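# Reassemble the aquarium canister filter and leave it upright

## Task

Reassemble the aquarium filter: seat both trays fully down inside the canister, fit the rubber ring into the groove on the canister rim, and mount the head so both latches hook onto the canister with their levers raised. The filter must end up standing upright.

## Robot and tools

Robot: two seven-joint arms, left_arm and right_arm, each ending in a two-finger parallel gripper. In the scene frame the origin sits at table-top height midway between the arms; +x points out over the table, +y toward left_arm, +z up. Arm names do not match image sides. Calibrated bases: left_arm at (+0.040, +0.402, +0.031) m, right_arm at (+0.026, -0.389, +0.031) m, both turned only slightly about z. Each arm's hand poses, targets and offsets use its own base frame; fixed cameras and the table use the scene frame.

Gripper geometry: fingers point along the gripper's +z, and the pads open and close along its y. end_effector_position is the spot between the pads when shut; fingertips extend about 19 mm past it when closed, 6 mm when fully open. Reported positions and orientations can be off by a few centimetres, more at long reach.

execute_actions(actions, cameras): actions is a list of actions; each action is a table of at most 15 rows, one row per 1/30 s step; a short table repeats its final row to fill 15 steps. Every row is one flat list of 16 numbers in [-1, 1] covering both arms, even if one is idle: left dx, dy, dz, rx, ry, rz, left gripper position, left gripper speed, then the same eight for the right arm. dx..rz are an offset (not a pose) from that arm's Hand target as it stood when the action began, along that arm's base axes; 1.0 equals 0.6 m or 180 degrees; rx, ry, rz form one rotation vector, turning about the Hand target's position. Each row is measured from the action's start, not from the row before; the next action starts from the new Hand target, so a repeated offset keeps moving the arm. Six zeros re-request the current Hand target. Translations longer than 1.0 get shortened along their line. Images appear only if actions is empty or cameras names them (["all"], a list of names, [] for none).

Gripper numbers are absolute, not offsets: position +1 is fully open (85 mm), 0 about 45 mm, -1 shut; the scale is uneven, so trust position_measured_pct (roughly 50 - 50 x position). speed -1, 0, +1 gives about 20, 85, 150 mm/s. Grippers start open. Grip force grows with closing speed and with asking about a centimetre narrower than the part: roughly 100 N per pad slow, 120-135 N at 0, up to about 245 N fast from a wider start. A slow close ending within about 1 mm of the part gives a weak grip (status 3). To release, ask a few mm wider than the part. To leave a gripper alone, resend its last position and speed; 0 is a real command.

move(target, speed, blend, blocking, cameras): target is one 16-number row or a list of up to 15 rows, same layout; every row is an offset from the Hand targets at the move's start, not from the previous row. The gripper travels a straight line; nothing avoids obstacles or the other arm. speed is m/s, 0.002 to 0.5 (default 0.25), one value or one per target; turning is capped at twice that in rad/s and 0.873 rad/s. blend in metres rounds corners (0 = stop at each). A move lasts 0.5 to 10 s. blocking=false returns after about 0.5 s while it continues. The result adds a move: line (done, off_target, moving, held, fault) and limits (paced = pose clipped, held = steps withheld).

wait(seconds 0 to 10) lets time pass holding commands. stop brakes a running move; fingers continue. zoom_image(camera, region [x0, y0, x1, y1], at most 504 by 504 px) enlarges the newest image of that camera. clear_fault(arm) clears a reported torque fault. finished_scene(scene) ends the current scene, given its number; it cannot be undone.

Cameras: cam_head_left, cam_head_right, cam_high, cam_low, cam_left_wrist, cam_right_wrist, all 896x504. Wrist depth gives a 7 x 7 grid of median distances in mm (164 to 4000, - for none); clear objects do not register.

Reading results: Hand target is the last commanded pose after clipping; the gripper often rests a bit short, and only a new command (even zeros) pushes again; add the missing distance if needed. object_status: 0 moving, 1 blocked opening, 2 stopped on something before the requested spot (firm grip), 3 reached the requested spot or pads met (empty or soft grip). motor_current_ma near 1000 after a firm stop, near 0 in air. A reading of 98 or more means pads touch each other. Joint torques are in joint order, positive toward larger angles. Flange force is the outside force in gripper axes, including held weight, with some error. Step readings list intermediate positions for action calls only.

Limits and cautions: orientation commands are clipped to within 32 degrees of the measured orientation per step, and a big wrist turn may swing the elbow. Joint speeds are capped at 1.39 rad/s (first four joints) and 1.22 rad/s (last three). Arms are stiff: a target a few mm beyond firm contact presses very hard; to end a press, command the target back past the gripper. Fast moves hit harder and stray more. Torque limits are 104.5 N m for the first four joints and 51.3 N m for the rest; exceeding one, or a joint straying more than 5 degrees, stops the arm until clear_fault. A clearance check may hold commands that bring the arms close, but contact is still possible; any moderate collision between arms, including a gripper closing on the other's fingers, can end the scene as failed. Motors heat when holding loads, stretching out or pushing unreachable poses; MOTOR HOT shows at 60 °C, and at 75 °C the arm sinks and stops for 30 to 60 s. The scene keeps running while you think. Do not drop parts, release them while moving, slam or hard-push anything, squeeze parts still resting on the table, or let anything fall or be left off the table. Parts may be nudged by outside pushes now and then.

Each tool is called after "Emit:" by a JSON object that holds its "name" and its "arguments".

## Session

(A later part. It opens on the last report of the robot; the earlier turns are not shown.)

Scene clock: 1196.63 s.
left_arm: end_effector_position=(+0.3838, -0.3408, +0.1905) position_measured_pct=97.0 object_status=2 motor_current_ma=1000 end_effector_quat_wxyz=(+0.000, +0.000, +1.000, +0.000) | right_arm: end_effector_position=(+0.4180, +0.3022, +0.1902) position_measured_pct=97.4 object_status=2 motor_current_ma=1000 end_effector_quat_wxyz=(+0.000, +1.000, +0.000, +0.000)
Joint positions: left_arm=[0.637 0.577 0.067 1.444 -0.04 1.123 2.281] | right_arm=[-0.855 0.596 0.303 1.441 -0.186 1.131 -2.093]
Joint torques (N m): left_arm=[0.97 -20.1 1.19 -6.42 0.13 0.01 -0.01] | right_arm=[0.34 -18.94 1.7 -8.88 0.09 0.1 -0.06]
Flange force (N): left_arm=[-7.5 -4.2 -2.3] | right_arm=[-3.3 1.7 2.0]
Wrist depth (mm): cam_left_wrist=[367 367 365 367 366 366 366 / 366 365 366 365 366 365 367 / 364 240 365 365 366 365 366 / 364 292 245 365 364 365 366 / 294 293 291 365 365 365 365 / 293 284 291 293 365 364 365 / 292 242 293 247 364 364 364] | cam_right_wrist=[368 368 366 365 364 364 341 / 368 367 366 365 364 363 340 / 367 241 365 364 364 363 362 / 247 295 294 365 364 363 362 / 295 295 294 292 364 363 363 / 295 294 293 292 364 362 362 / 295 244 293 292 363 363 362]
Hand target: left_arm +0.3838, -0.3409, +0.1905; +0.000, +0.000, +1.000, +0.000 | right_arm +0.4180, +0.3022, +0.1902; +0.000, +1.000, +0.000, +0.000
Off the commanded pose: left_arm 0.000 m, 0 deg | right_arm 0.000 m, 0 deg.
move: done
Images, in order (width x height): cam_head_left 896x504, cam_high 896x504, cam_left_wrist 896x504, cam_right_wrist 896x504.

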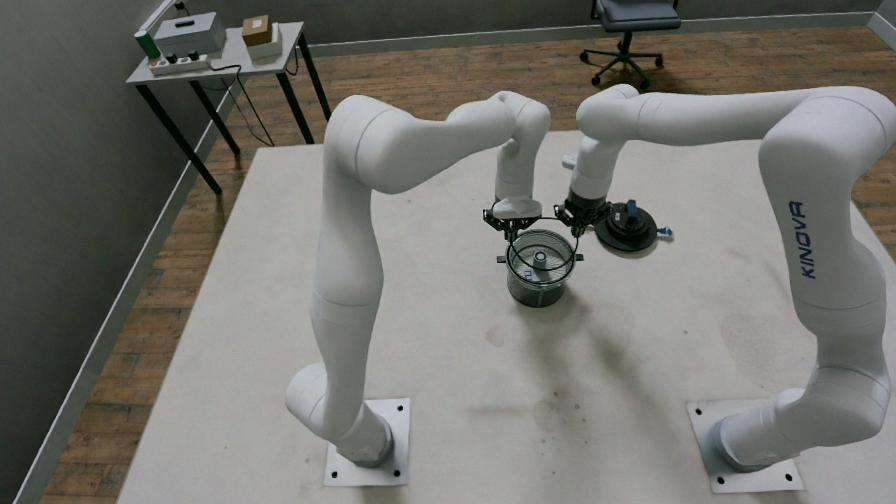

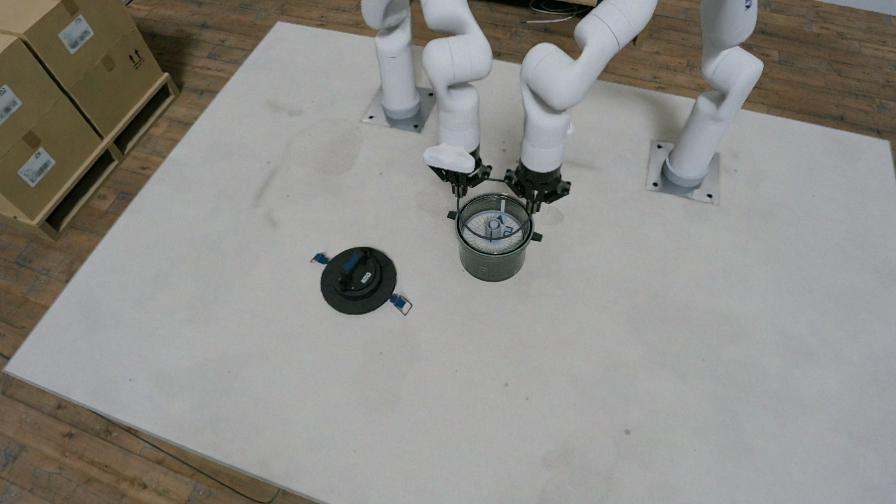

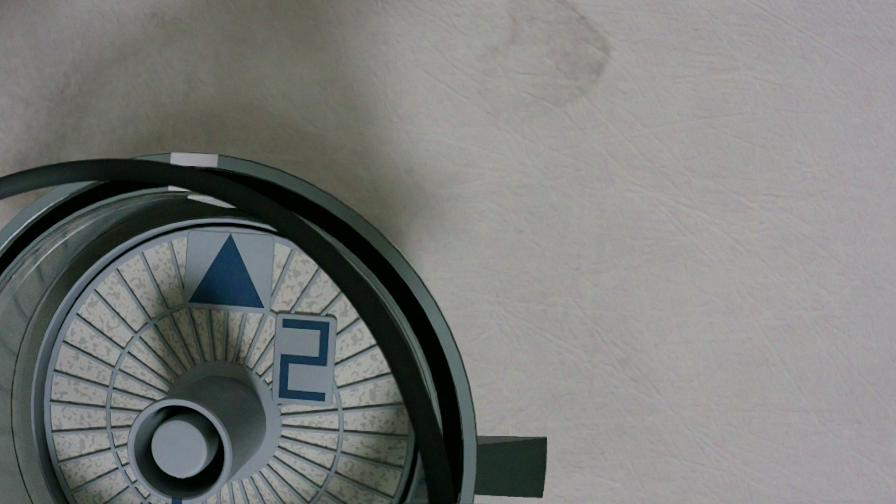

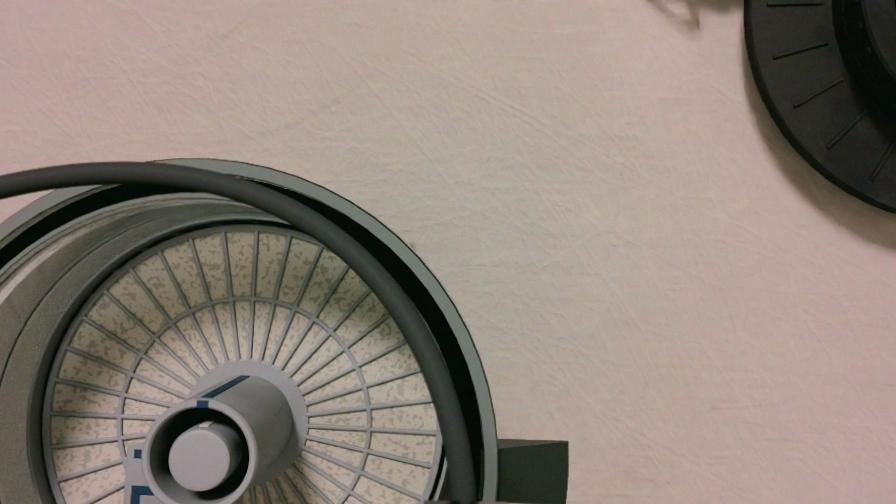

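Emit:
{"name": "move", "arguments": {"target": [[0,0,-0.0933,0,0,0,-0.96,-1,0,0,-0.0933,0,0,0,-0.96,-1]], "speed": [0.05], "cameras": ["cam_left_wrist","cam_right_wrist","cam_head_left","cam_high"]}}

Scene clock: 1204.27 s.
left_arm: end_effector_position=(+0.3838, -0.3409, +0.1346) position_measured_pct=97.0 object_status=2 motor_current_ma=1000 end_effector_quat_wxyz=(+0.000, +0.000, +1.000, +0.000) | right_arm: end_effector_position=(+0.4180, +0.3022, +0.1343) position_measured_pct=97.4 object_status=2 motor_current_ma=1000 end_effector_quat_wxyz=(+0.000, +1.000, +0.000, +0.000)
Joint positions: left_arm=[0.64 0.643 0.061 1.524 -0.043 0.976 2.284] | right_arm=[-0.845 0.663 0.284 1.521 -0.208 0.987 -2.074]
Joint torques (N m): left_arm=[0.93 -20.56 1.24 -5.58 0.13 0.04 -0.05] | right_arm=[0.34 -19.32 1.8 -8.01 0.1 0.14 -0.09]
Flange force (N): left_arm=[-7.8 -4.6 -1.4] | right_arm=[-2.8 1.4 1.4]
Wrist depth (mm): cam_left_wrist=[311 310 310 311 310 311 311 / 309 310 309 311 310 310 310 / 185 181 309 310 310 310 311 / 237 236 189 310 309 310 309 / 238 237 236 309 310 310 309 / 237 237 236 308 309 309 309 / 186 198 237 232 308 309 309] | cam_right_wrist=[312 312 310 310 309 308 286 / 312 311 310 310 309 308 307 / 183 185 310 309 309 308 307 / 239 239 185 309 308 308 307 / 239 239 238 184 308 308 307 / 239 237 238 168 308 307 307 / 238 194 238 238 308 307 306]
Hand target: left_arm +0.3838, -0.3409, +0.1345; +0.000, +0.000, +1.000, +0.000 | right_arm +0.4180, +0.3022, +0.1342; +0.000, +1.000, +0.000, +0.000
Off the commanded pose: left_arm 0.000 m, 0 deg | right_arm 0.000 m, 0 deg.
move: done
Images, in order (width x height): cam_head_left 896x504, cam_high 896x504, cam_left_wrist 896x504, cam_right_wrist 896x504.

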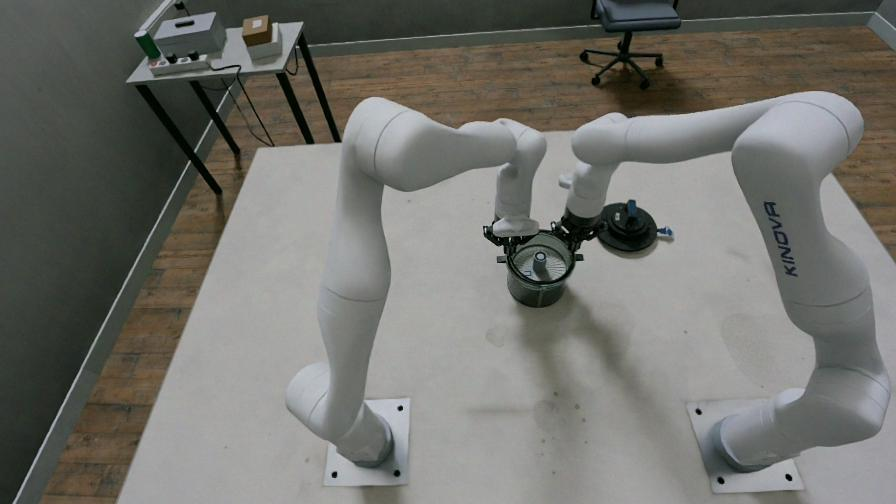

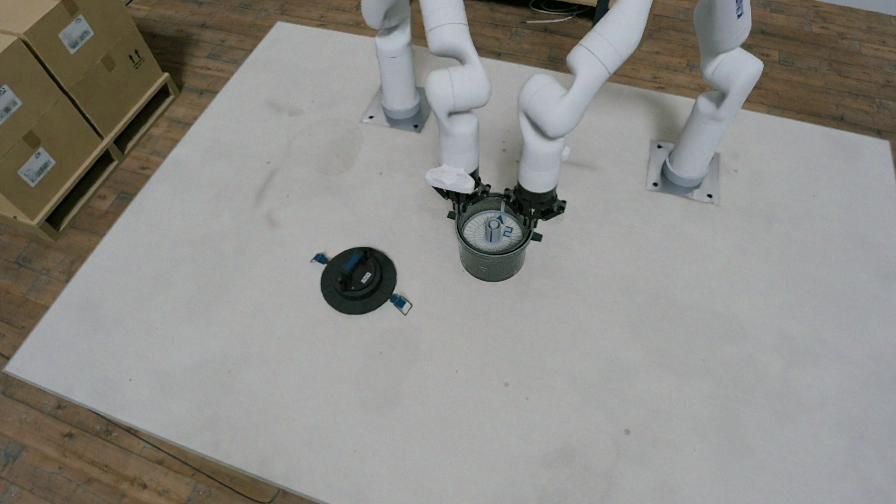

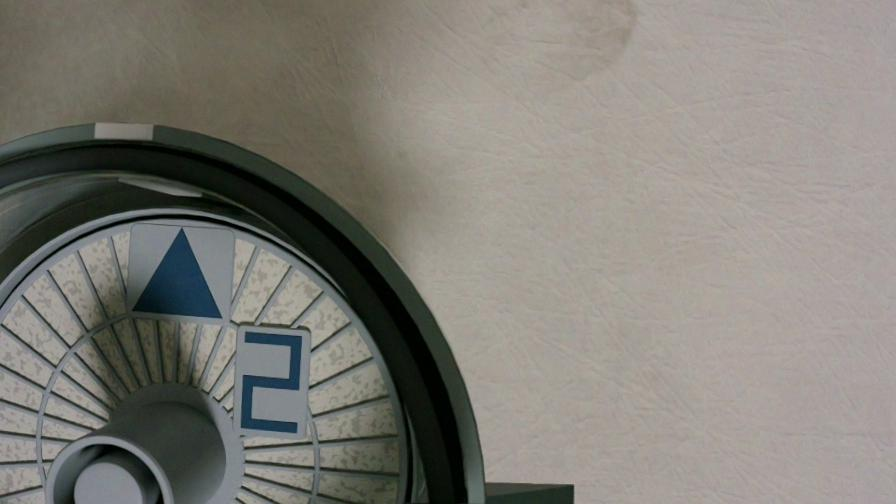

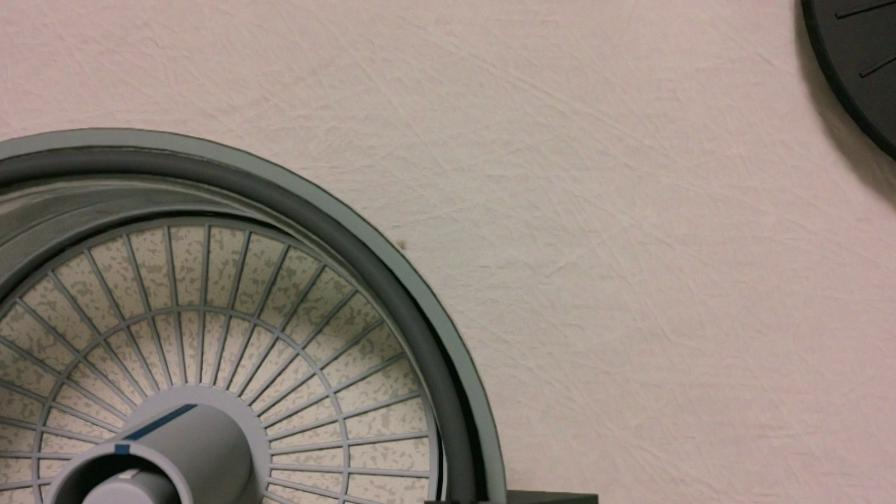

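Emit:
{"name": "zoom_image", "arguments": {"camera": "cam_left_wrist", "region": [0, 100, 252, 242]}}

Emit:
{"name": "zoom_image", "arguments": {"camera": "cam_left_wrist", "region": [300, 300, 552, 504]}}

Emit:
{"name": "zoom_image", "arguments": {"camera": "cam_right_wrist", "region": [0, 100, 252, 242]}}

Emit:
{"name": "zoom_image", "arguments": {"camera": "cam_right_wrist", "region": [300, 300, 552, 504]}}

Scaled by 2.000 from the camera's 896x504 image, which has a finer 1280x720 frame.

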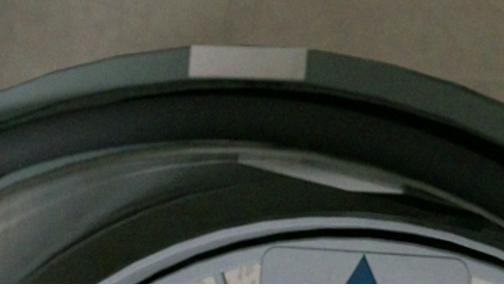

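Scaled by 2.000 from the camera's 896x504 image, which has a finer 1280x720 frame.

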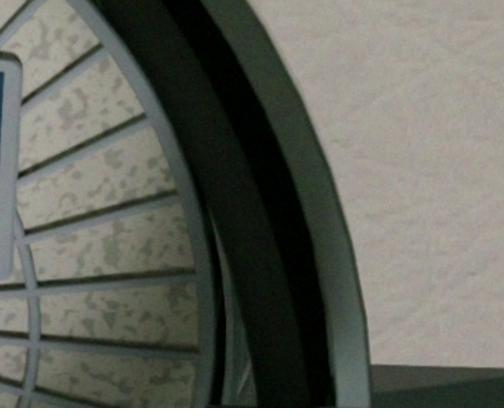

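Scaled by 2.000 from the camera's 896x504 image, which has a finer 1280x720 frame.

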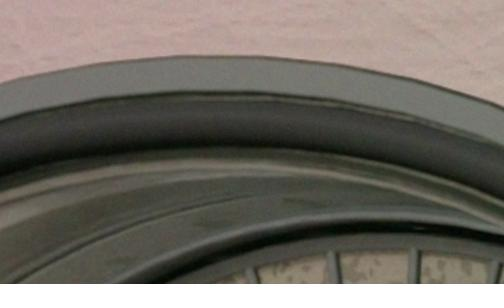

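Scaled by 2.000 from the camera's 896x504 image, which has a finer 1280x720 frame.

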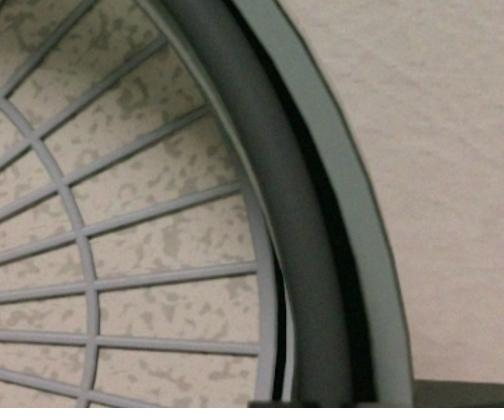

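Emit:
{"name": "move", "arguments": {"target": [[0,0,-0.0133,0,0,0,-0.96,-1,0,0,-0.0133,0,0,0,-0.96,-1]], "speed": [0.03], "cameras": ["cam_left_wrist","cam_right_wrist"]}}

Emit:
{"name": "zoom_image", "arguments": {"camera": "cam_left_wrist", "region": [0, 80, 252, 222]}}

Emit:
{"name": "zoom_image", "arguments": {"camera": "cam_right_wrist", "region": [0, 80, 252, 222]}}

Scene clock: 1227.83 s.
left_arm: end_effector_position=(+0.3838, -0.3408, +0.1266) position_measured_pct=97.0 object_status=2 motor_current_ma=1000 end_effector_quat_wxyz=(+0.000, +0.000, +1.000, +0.000) | right_arm: end_effector_position=(+0.4180, +0.3022, +0.1263) position_measured_pct=97.4 object_status=2 motor_current_ma=1000 end_effector_quat_wxyz=(+0.000, +1.000, +0.000, +0.000)
Joint positions: left_arm=[0.641 0.654 0.06 1.533 -0.044 0.956 2.285] | right_arm=[-0.844 0.674 0.281 1.53 -0.212 0.967 -2.071]
Joint torques (N m): left_arm=[0.96 -20.68 1.24 -5.57 0.11 0.04 -0.03] | right_arm=[0.36 -19.65 1.87 -7.82 0.12 0.35 -0.09]
Flange force (N): left_arm=[-7.6 -4.3 -1.1] | right_arm=[-2.5 1.1 2.1]
Wrist depth (mm): cam_left_wrist=[302 301 303 302 302 303 303 / 302 302 302 302 302 303 303 / 301 177 302 302 302 302 302 / 230 228 177 302 302 302 302 / 229 228 228 302 302 301 301 / 229 228 228 301 301 302 301 / 179 198 229 300 301 301 301] | cam_right_wrist=[304 303 302 302 301 300 278 / 304 303 303 302 301 300 299 / 182 176 302 301 301 300 299 / 231 231 177 302 301 300 299 / 231 231 230 176 300 300 299 / 231 230 230 176 301 299 299 / 194 204 230 229 300 299 299]
Hand target: left_arm +0.3838, -0.3409, +0.1265; +0.000, +0.000, +1.000, +0.000 | right_arm +0.4180, +0.3022, +0.1262; +0.000, +1.000, +0.000, +0.000
Off the commanded pose: left_arm 0.000 m, 0 deg | right_arm 0.000 m, 0 deg.
move: done
Images, in order (width x height): cam_left_wrist 896x504, cam_right_wrist 896x504.

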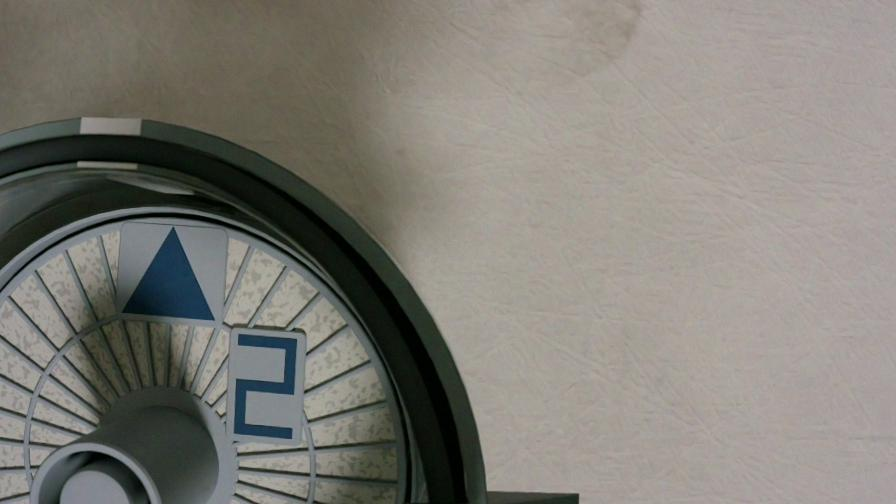

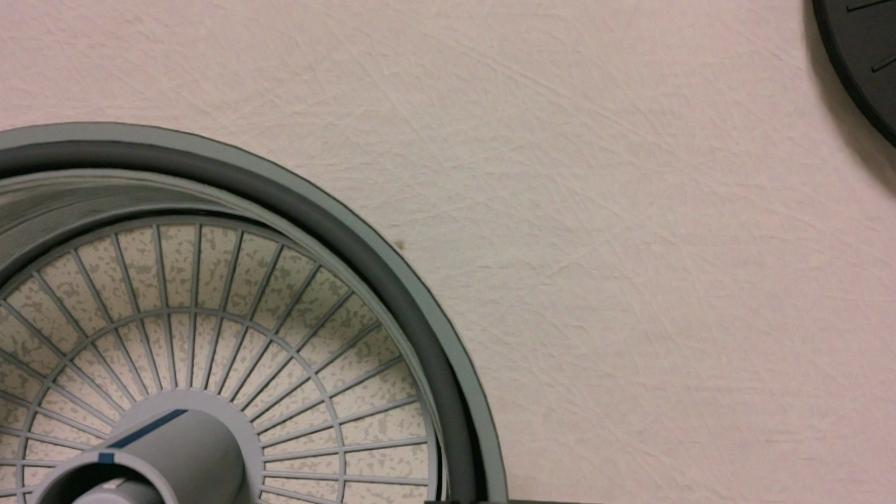

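Scaled by 2.000 from the camera's 896x504 image, which has a finer 1280x720 frame.

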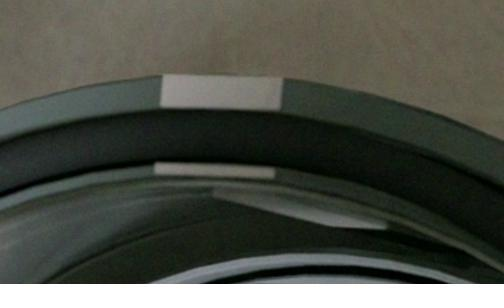

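Scaled by 2.000 from the camera's 896x504 image, which has a finer 1280x720 frame.

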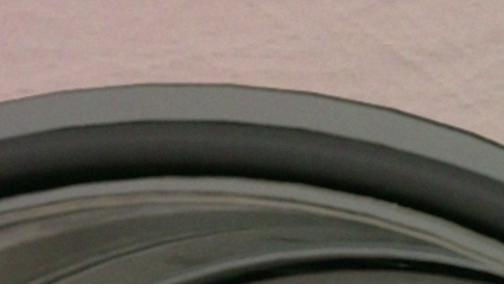

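Emit:
{"name": "move", "arguments": {"target": [[0,0.0033,-0.0247,0,0,0,-0.96,-1,0,-0.004,-0.0247,0,0,0,-0.96,-1]], "speed": [0.02], "cameras": ["cam_left_wrist","cam_right_wrist"]}}

Emit:
{"name": "zoom_image", "arguments": {"camera": "cam_left_wrist", "region": [0, 80, 252, 222]}}

Emit:
{"name": "zoom_image", "arguments": {"camera": "cam_right_wrist", "region": [0, 80, 252, 222]}}

Emit:
{"name": "zoom_image", "arguments": {"camera": "cam_left_wrist", "region": [340, 300, 592, 504]}}

Emit:
{"name": "zoom_image", "arguments": {"camera": "cam_right_wrist", "region": [340, 300, 592, 504]}}

Scene clock: 1240.43 s.
left_arm: end_effector_position=(+0.3839, -0.3390, +0.1121) position_measured_pct=97.0 object_status=2 motor_current_ma=1000 end_effector_quat_wxyz=(+0.000, +0.000, +1.000, -0.001) | right_arm: end_effector_position=(+0.4181, +0.2999, +0.1119) position_measured_pct=97.4 object_status=2 motor_current_ma=1000 end_effector_quat_wxyz=(-0.001, +1.000, +0.000, +0.000)
Joint positions: left_arm=[0.639 0.672 0.058 1.554 -0.045 0.916 2.283] | right_arm=[-0.837 0.691 0.275 1.552 -0.218 0.928 -2.061]
Joint torques (N m): left_arm=[-2.15 41.56 -3.21 3.62 -1.1 -16.31 -0.19] | right_arm=[4.51 41.87 -1.4 1.19 0.26 -17.29 0.1]
Flange force (N): left_arm=[34.3 24.1 -141.4] | right_arm=[-47.4 22.8 -140.9]
Wrist depth (mm): cam_left_wrist=[291 292 291 291 292 292 292 / 290 291 291 291 291 292 291 / 291 166 291 290 290 291 291 / 219 218 166 291 290 291 291 / 219 219 219 290 290 290 291 / 218 217 219 290 291 290 290 / 174 217 218 290 290 290 290] | cam_right_wrist=[294 293 292 291 290 290 289 / 293 293 292 291 290 289 288 / 172 167 292 291 290 289 288 / 221 220 166 290 290 289 288 / 221 220 220 290 290 289 288 / 221 219 219 219 289 289 288 / 184 199 219 219 289 288 287]
Hand target: left_arm +0.3838, -0.3389, +0.1117; +0.000, +0.000, +1.000, +0.000 | right_arm +0.4180, +0.2998, +0.1114; +0.000, +1.000, +0.000, +0.000
Off the commanded pose: left_arm 0.000 m, 0 deg | right_arm 0.000 m, 0 deg.
move: done
Images, in order (width x height): cam_left_wrist 896x504, cam_right_wrist 896x504.

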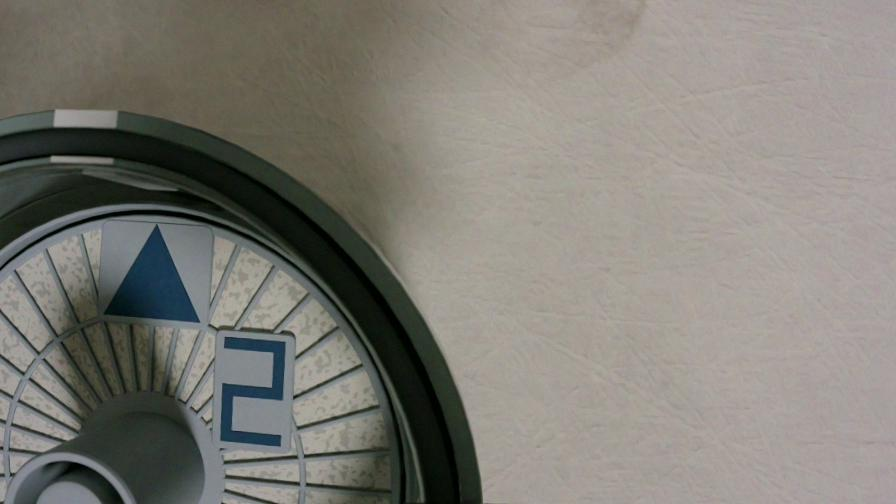

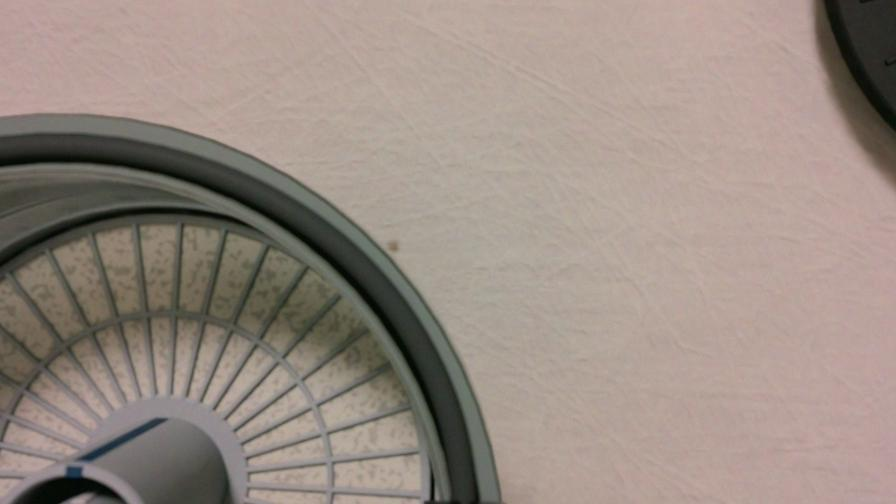

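Scaled by 2.000 from the camera's 896x504 image, which has a finer 1280x720 frame.

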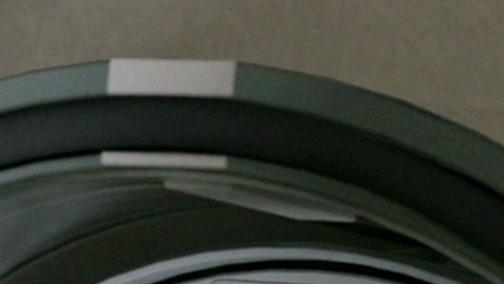

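Scaled by 2.000 from the camera's 896x504 image, which has a finer 1280x720 frame.

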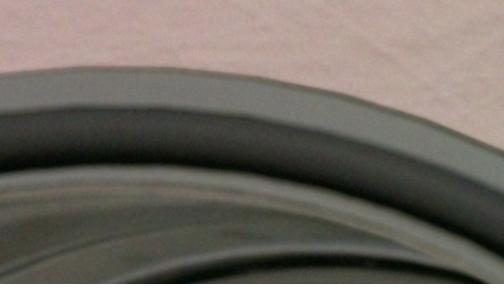

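Scaled by 2.000 from the camera's 896x504 image, which has a finer 1280x720 frame.

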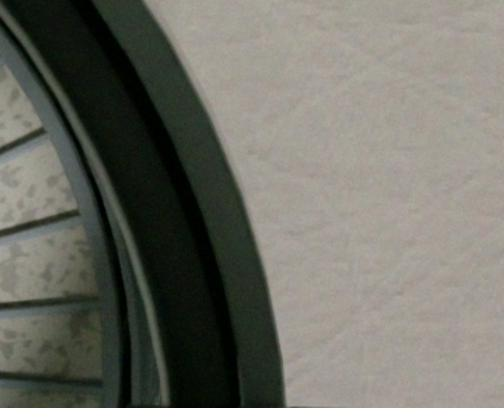

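Scaled by 2.000 from the camera's 896x504 image, which has a finer 1280x720 frame.

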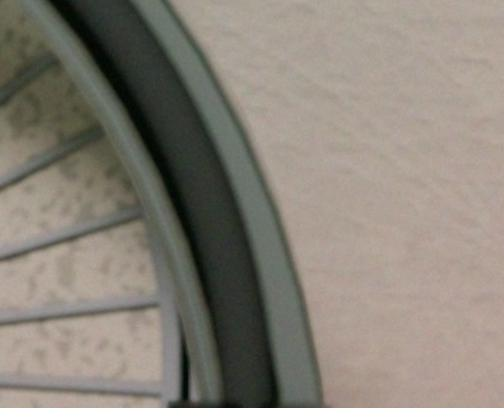

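Emit:
{"name": "move", "arguments": {"target": [[0,0,0.0017,0,0,0,-0.96,-1,0,0,0.0017,0,0,0,-0.96,-1]], "speed": [0.02]}}

Scene clock: 1246.67 s.
left_arm: end_effector_position=(+0.3838, -0.3388, +0.1126) position_measured_pct=97.0 object_status=2 motor_current_ma=1000 end_effector_quat_wxyz=(+0.000, +0.000, +1.000, +0.000) | right_arm: end_effector_position=(+0.4180, +0.2998, +0.1123) position_measured_pct=97.4 object_status=2 motor_current_ma=1000 end_effector_quat_wxyz=(+0.000, +1.000, +0.000, +0.000)
Joint positions: left_arm=[0.639 0.671 0.058 1.554 -0.045 0.918 2.283] | right_arm=[-0.837 0.69 0.275 1.551 -0.218 0.93 -2.062]
Joint torques (N m): left_arm=[-3.15 34.81 -4.07 4.61 -1.63 -13.06 -0.17] | right_arm=[4.59 35.84 -0.7 2.62 0.66 -13.56 0.05]
Flange force (N): left_arm=[28.0 16.0 -124.5] | right_arm=[-39.8 17.4 -124.0]
Wrist depth (mm): cam_left_wrist=[292 292 292 292 292 292 292 / 291 291 291 291 292 291 291 / 290 166 291 292 291 291 290 / 218 218 166 290 291 290 291 / 219 219 219 291 291 290 290 / 218 218 218 289 291 290 291 / 174 217 218 219 290 290 290] | cam_right_wrist=[294 293 292 291 290 289 289 / 293 292 292 291 290 289 288 / 167 167 292 291 290 289 288 / 220 220 166 290 290 289 288 / 221 220 219 290 290 288 288 / 220 219 219 219 289 289 287 / 185 199 219 219 289 288 287]
Hand target: left_arm +0.3838, -0.3389, +0.1127; +0.000, +0.000, +1.000, +0.000 | right_arm +0.4180, +0.2998, +0.1124; +0.000, +1.000, +0.000, +0.000
Off the commanded pose: left_arm 0.000 m, 0 deg | right_arm 0.000 m, 0 deg.
move: done

Emit:
{"name": "move", "arguments": {"target": [[0,0,0.0025,0,0,0,-0.96,-1,0,0,0.0025,0,0,0,-0.96,-1]], "speed": [0.02], "cameras": ["cam_left_wrist","cam_right_wrist"]}}

Scene clock: 1257.53 s.
left_arm: end_effector_position=(+0.3838, -0.3388, +0.1142) position_measured_pct=97.0 object_status=2 motor_current_ma=1000 end_effector_quat_wxyz=(+0.000, +0.000, +1.000, +0.000) | right_arm: end_effector_position=(+0.4180, +0.2998, +0.1138) position_measured_pct=97.4 object_status=2 motor_current_ma=1000 end_effector_quat_wxyz=(+0.000, +1.000, +0.000, +0.000)
Joint positions: left_arm=[0.638 0.669 0.058 1.552 -0.045 0.922 2.283] | right_arm=[-0.837 0.688 0.276 1.549 -0.217 0.934 -2.062]
Joint torques (N m): left_arm=[-3.21 8.9 -3.53 1.74 -1.79 -5.46 -0.11] | right_arm=[4.23 9.15 2.07 0.05 1.42 -5.02 -0.01]
Flange force (N): left_arm=[10.9 0.9 -65.1] | right_arm=[-19.9 4.1 -60.5]
Wrist depth (mm): cam_left_wrist=[291 291 292 291 291 292 292 / 291 291 291 291 292 291 291 / 291 166 291 291 291 291 291 / 218 218 166 290 291 291 291 / 219 219 219 291 290 290 291 / 219 218 219 290 290 291 290 / 174 217 219 219 291 289 290] | cam_right_wrist=[293 292 292 291 290 289 289 / 293 292 292 291 290 289 288 / 214 167 291 291 290 289 289 / 220 220 166 290 290 289 288 / 221 220 219 290 289 289 288 / 221 219 219 219 289 289 288 / 185 199 219 219 289 289 288]
Hand target: left_arm +0.3838, -0.3389, +0.1142; +0.000, +0.000, +1.000, +0.000 | right_arm +0.4180, +0.2998, +0.1139; +0.000, +1.000, +0.000, +0.000
Off the commanded pose: left_arm 0.000 m, 0 deg | right_arm 0.000 m, 0 deg.
move: done
Images, in order (width x height): cam_left_wrist 896x504, cam_right_wrist 896x504.

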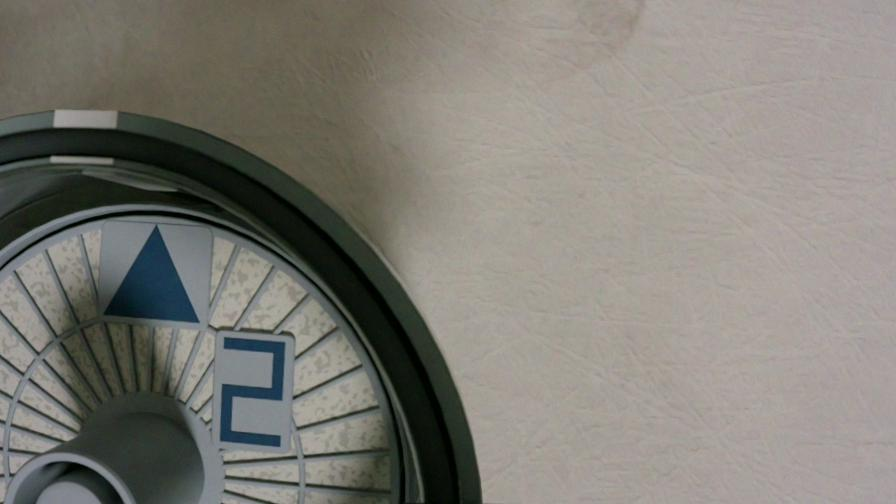

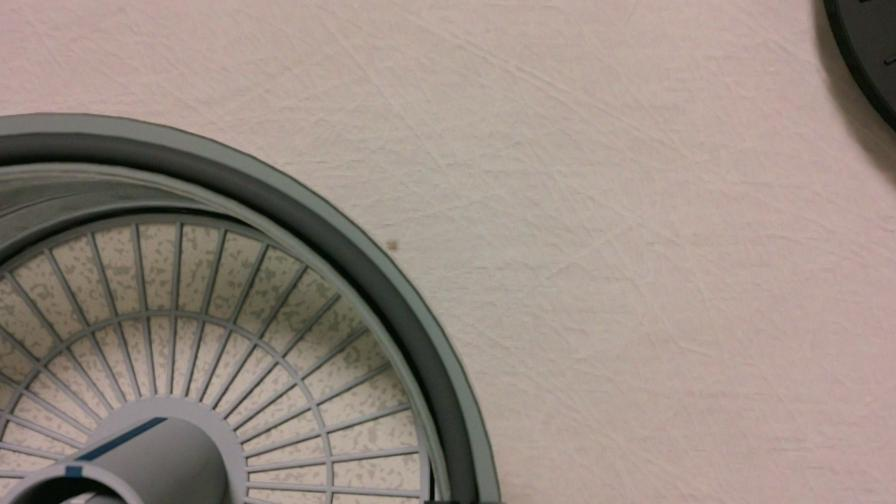

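Emit:
{"name": "move", "arguments": {"target": [[0,0,0.0022,0,0,0,-0.96,-1,0,0,0.0022,0,0,0,-0.96,-1]], "speed": [0.02], "cameras": ["cam_left_wrist","cam_right_wrist"]}}

Scene clock: 1279.73 s.
left_arm: end_effector_position=(+0.3838, -0.3388, +0.1155) position_measured_pct=97.0 object_status=2 motor_current_ma=1000 end_effector_quat_wxyz=(+0.000, +0.000, +1.000, +0.000) | right_arm: end_effector_position=(+0.4180, +0.2997, +0.1151) position_measured_pct=97.4 object_status=2 motor_current_ma=1000 end_effector_quat_wxyz=(+0.000, +1.000, +0.000, +0.000)
Joint positions: left_arm=[0.638 0.667 0.059 1.551 -0.045 0.925 2.283] | right_arm=[-0.838 0.686 0.276 1.548 -0.216 0.937 -2.063]
Joint torques (N m): left_arm=[-2.98 -11.52 -2.93 -0.68 -1.84 0.4 0] | right_arm=[2.76 -13.15 3.38 -3.37 1.42 1.08 -0.07]
Flange force (N): left_arm=[-3.0 -10.4 -18.6] | right_arm=[-3.7 -3.8 -9.3]
Wrist depth (mm): cam_left_wrist=[291 292 292 292 292 292 292 / 291 292 292 291 291 291 291 / 291 166 292 291 291 291 292 / 218 218 166 291 290 291 291 / 219 219 219 291 290 291 291 / 218 218 219 290 290 290 290 / 174 217 218 219 290 290 290] | cam_right_wrist=[293 292 291 291 290 290 288 / 293 292 292 291 290 290 289 / 214 167 291 291 290 289 288 / 220 220 166 291 290 289 288 / 220 220 220 290 290 289 288 / 220 219 219 219 289 289 288 / 186 200 219 219 289 289 288]
Hand target: left_arm +0.3838, -0.3389, +0.1156; +0.000, +0.000, +1.000, +0.000 | right_arm +0.4180, +0.2998, +0.1153; +0.000, +1.000, +0.000, +0.000
Off the commanded pose: left_arm 0.000 m, 0 deg | right_arm 0.000 m, 0 deg.
move: done
Images, in order (width x height): cam_left_wrist 896x504, cam_right_wrist 896x504.

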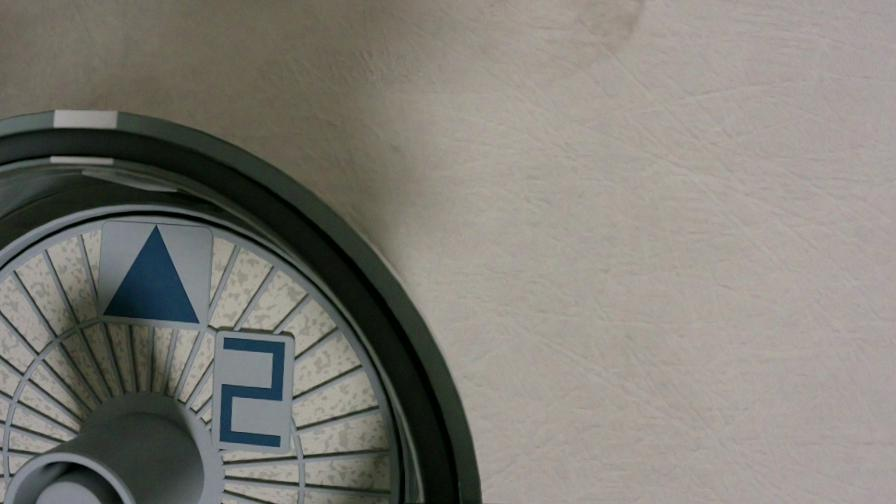

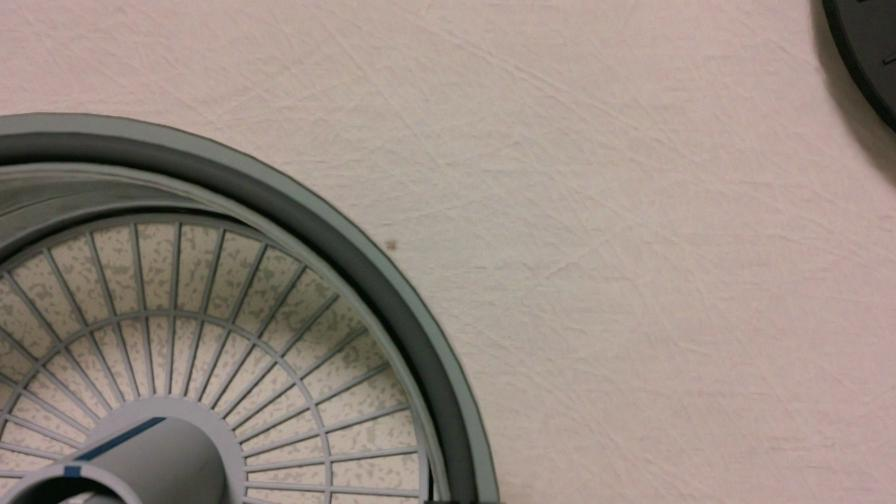

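Emit:
{"name": "move", "arguments": {"target": [[0,0.0008,0,0,0,0,-0.96,-1,0,0,0,0,0,0,-0.96,-1]], "speed": [0.02]}}

Emit:
{"name": "move", "arguments": {"target": [[0,0,0,0,0,0,-0.7,-1,0,0,0,0,0,0,-0.7,-1]], "cameras": ["cam_left_wrist","cam_right_wrist"]}}

Emit:
{"name": "zoom_image", "arguments": {"camera": "cam_left_wrist", "region": [340, 300, 592, 504]}}

Emit:
{"name": "zoom_image", "arguments": {"camera": "cam_right_wrist", "region": [340, 300, 592, 504]}}

Scene clock: 1308.53 s.
left_arm: end_effector_position=(+0.3838, -0.3384, +0.1156) position_measured_pct=97.0 object_status=2 motor_current_ma=1000 end_effector_quat_wxyz=(+0.000, +0.000, +1.000, +0.000) | right_arm: end_effector_position=(+0.4180, +0.2998, +0.1153) position_measured_pct=97.4 object_status=2 motor_current_ma=1000 end_effector_quat_wxyz=(+0.000, +1.000, +0.000, +0.000)
Joint positions: left_arm=[0.638 0.666 0.059 1.552 -0.045 0.925 2.282] | right_arm=[-0.838 0.686 0.276 1.548 -0.216 0.937 -2.063]
Joint torques (N m): left_arm=[-2.25 -13.01 -2.21 -0.22 -1.49 1.27 -0.01] | right_arm=[1.86 -15.61 2.79 -5.3 0.94 0.53 -0.07]
Flange force (N): left_arm=[-6.0 -11.2 -14.7] | right_arm=[-3.8 -1.5 -5.4]
Wrist depth (mm): cam_left_wrist=[291 292 292 292 292 292 292 / 291 291 292 291 292 292 292 / 291 167 291 291 290 291 292 / 219 218 166 291 290 290 291 / 219 218 219 291 290 291 291 / 219 218 219 290 290 291 290 / 172 217 219 290 289 290 290] | cam_right_wrist=[293 292 292 291 290 289 289 / 293 292 292 291 290 289 288 / 214 167 291 291 290 289 288 / 221 220 166 291 290 289 288 / 220 220 219 290 290 289 288 / 220 219 219 - 290 289 288 / 187 200 219 219 289 288 288]
Hand target: left_arm +0.3838, -0.3384, +0.1156; +0.000, +0.000, +1.000, +0.000 | right_arm +0.4180, +0.2998, +0.1153; +0.000, +1.000, +0.000, +0.000
Off the commanded pose: left_arm 0.000 m, 0 deg | right_arm 0.000 m, 0 deg.
move: done

Scene clock: 1309.33 s.
left_arm: end_effector_position=(+0.3838, -0.3384, +0.1156) position_measured_pct=85.3 object_status=0 motor_current_ma=20 end_effector_quat_wxyz=(+0.000, +0.000, +1.000, +0.000) | right_arm: end_effector_position=(+0.4180, +0.2998, +0.1153) position_measured_pct=85.3 object_status=0 motor_current_ma=10 end_effector_quat_wxyz=(+0.000, +1.000, +0.000, +0.000)
Joint positions: left_arm=[0.637 0.666 0.059 1.552 -0.045 0.925 2.282] | right_arm=[-0.838 0.686 0.276 1.548 -0.216 0.937 -2.063]
Joint torques (N m): left_arm=[-1.12 -14.82 -1.02 -0.96 -0.93 1.32 -0.03] | right_arm=[2 -16.13 3.02 -5.2 0.94 0.77 -0.05]
Flange force (N): left_arm=[-7.7 -9.8 -11.1] | right_arm=[-3.3 -2.3 -4.1]
Wrist depth (mm): cam_left_wrist=[291 292 291 292 292 292 292 / 291 292 292 292 292 291 292 / 219 166 291 291 291 291 292 / 219 218 166 291 291 291 291 / 219 218 219 290 291 291 291 / 218 218 219 290 291 290 290 / 172 217 219 219 289 290 290] | cam_right_wrist=[293 293 292 291 291 290 289 / 293 293 291 291 290 289 289 / 214 167 291 291 290 289 288 / 220 220 166 290 290 289 288 / 221 220 220 291 290 289 288 / 220 219 219 166 289 289 288 / 186 200 219 219 289 289 288]
Hand target: left_arm +0.3838, -0.3384, +0.1156; +0.000, +0.000, +1.000, +0.000 | right_arm +0.4180, +0.2998, +0.1153; +0.000, +1.000, +0.000, +0.000
Off the commanded pose: left_arm 0.000 m, 0 deg | right_arm 0.000 m, 0 deg.
move: done
Images, in order (width x height): cam_left_wrist 896x504, cam_right_wrist 896x504.

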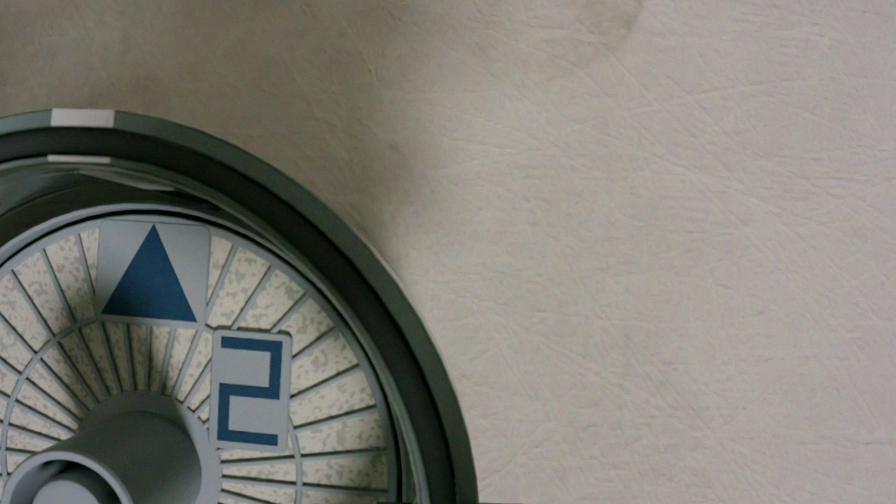

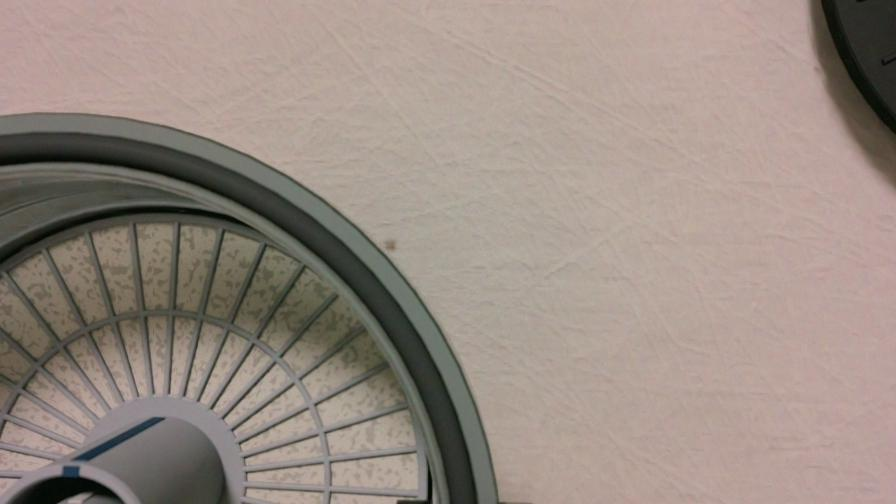

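Scaled by 2.000 from the camera's 896x504 image, which has a finer 1280x720 frame.

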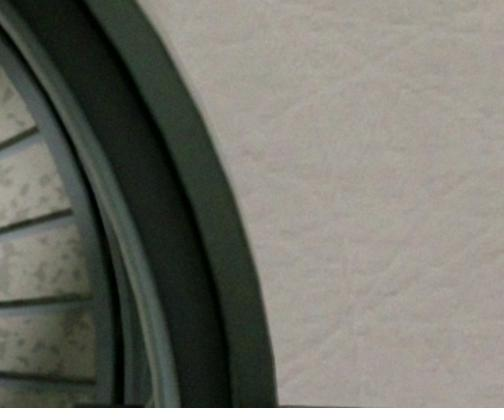

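Scaled by 2.000 from the camera's 896x504 image, which has a finer 1280x720 frame.

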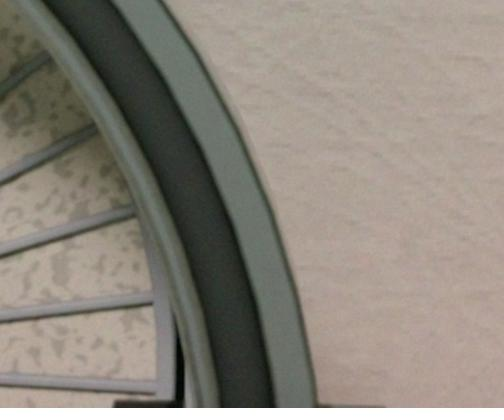

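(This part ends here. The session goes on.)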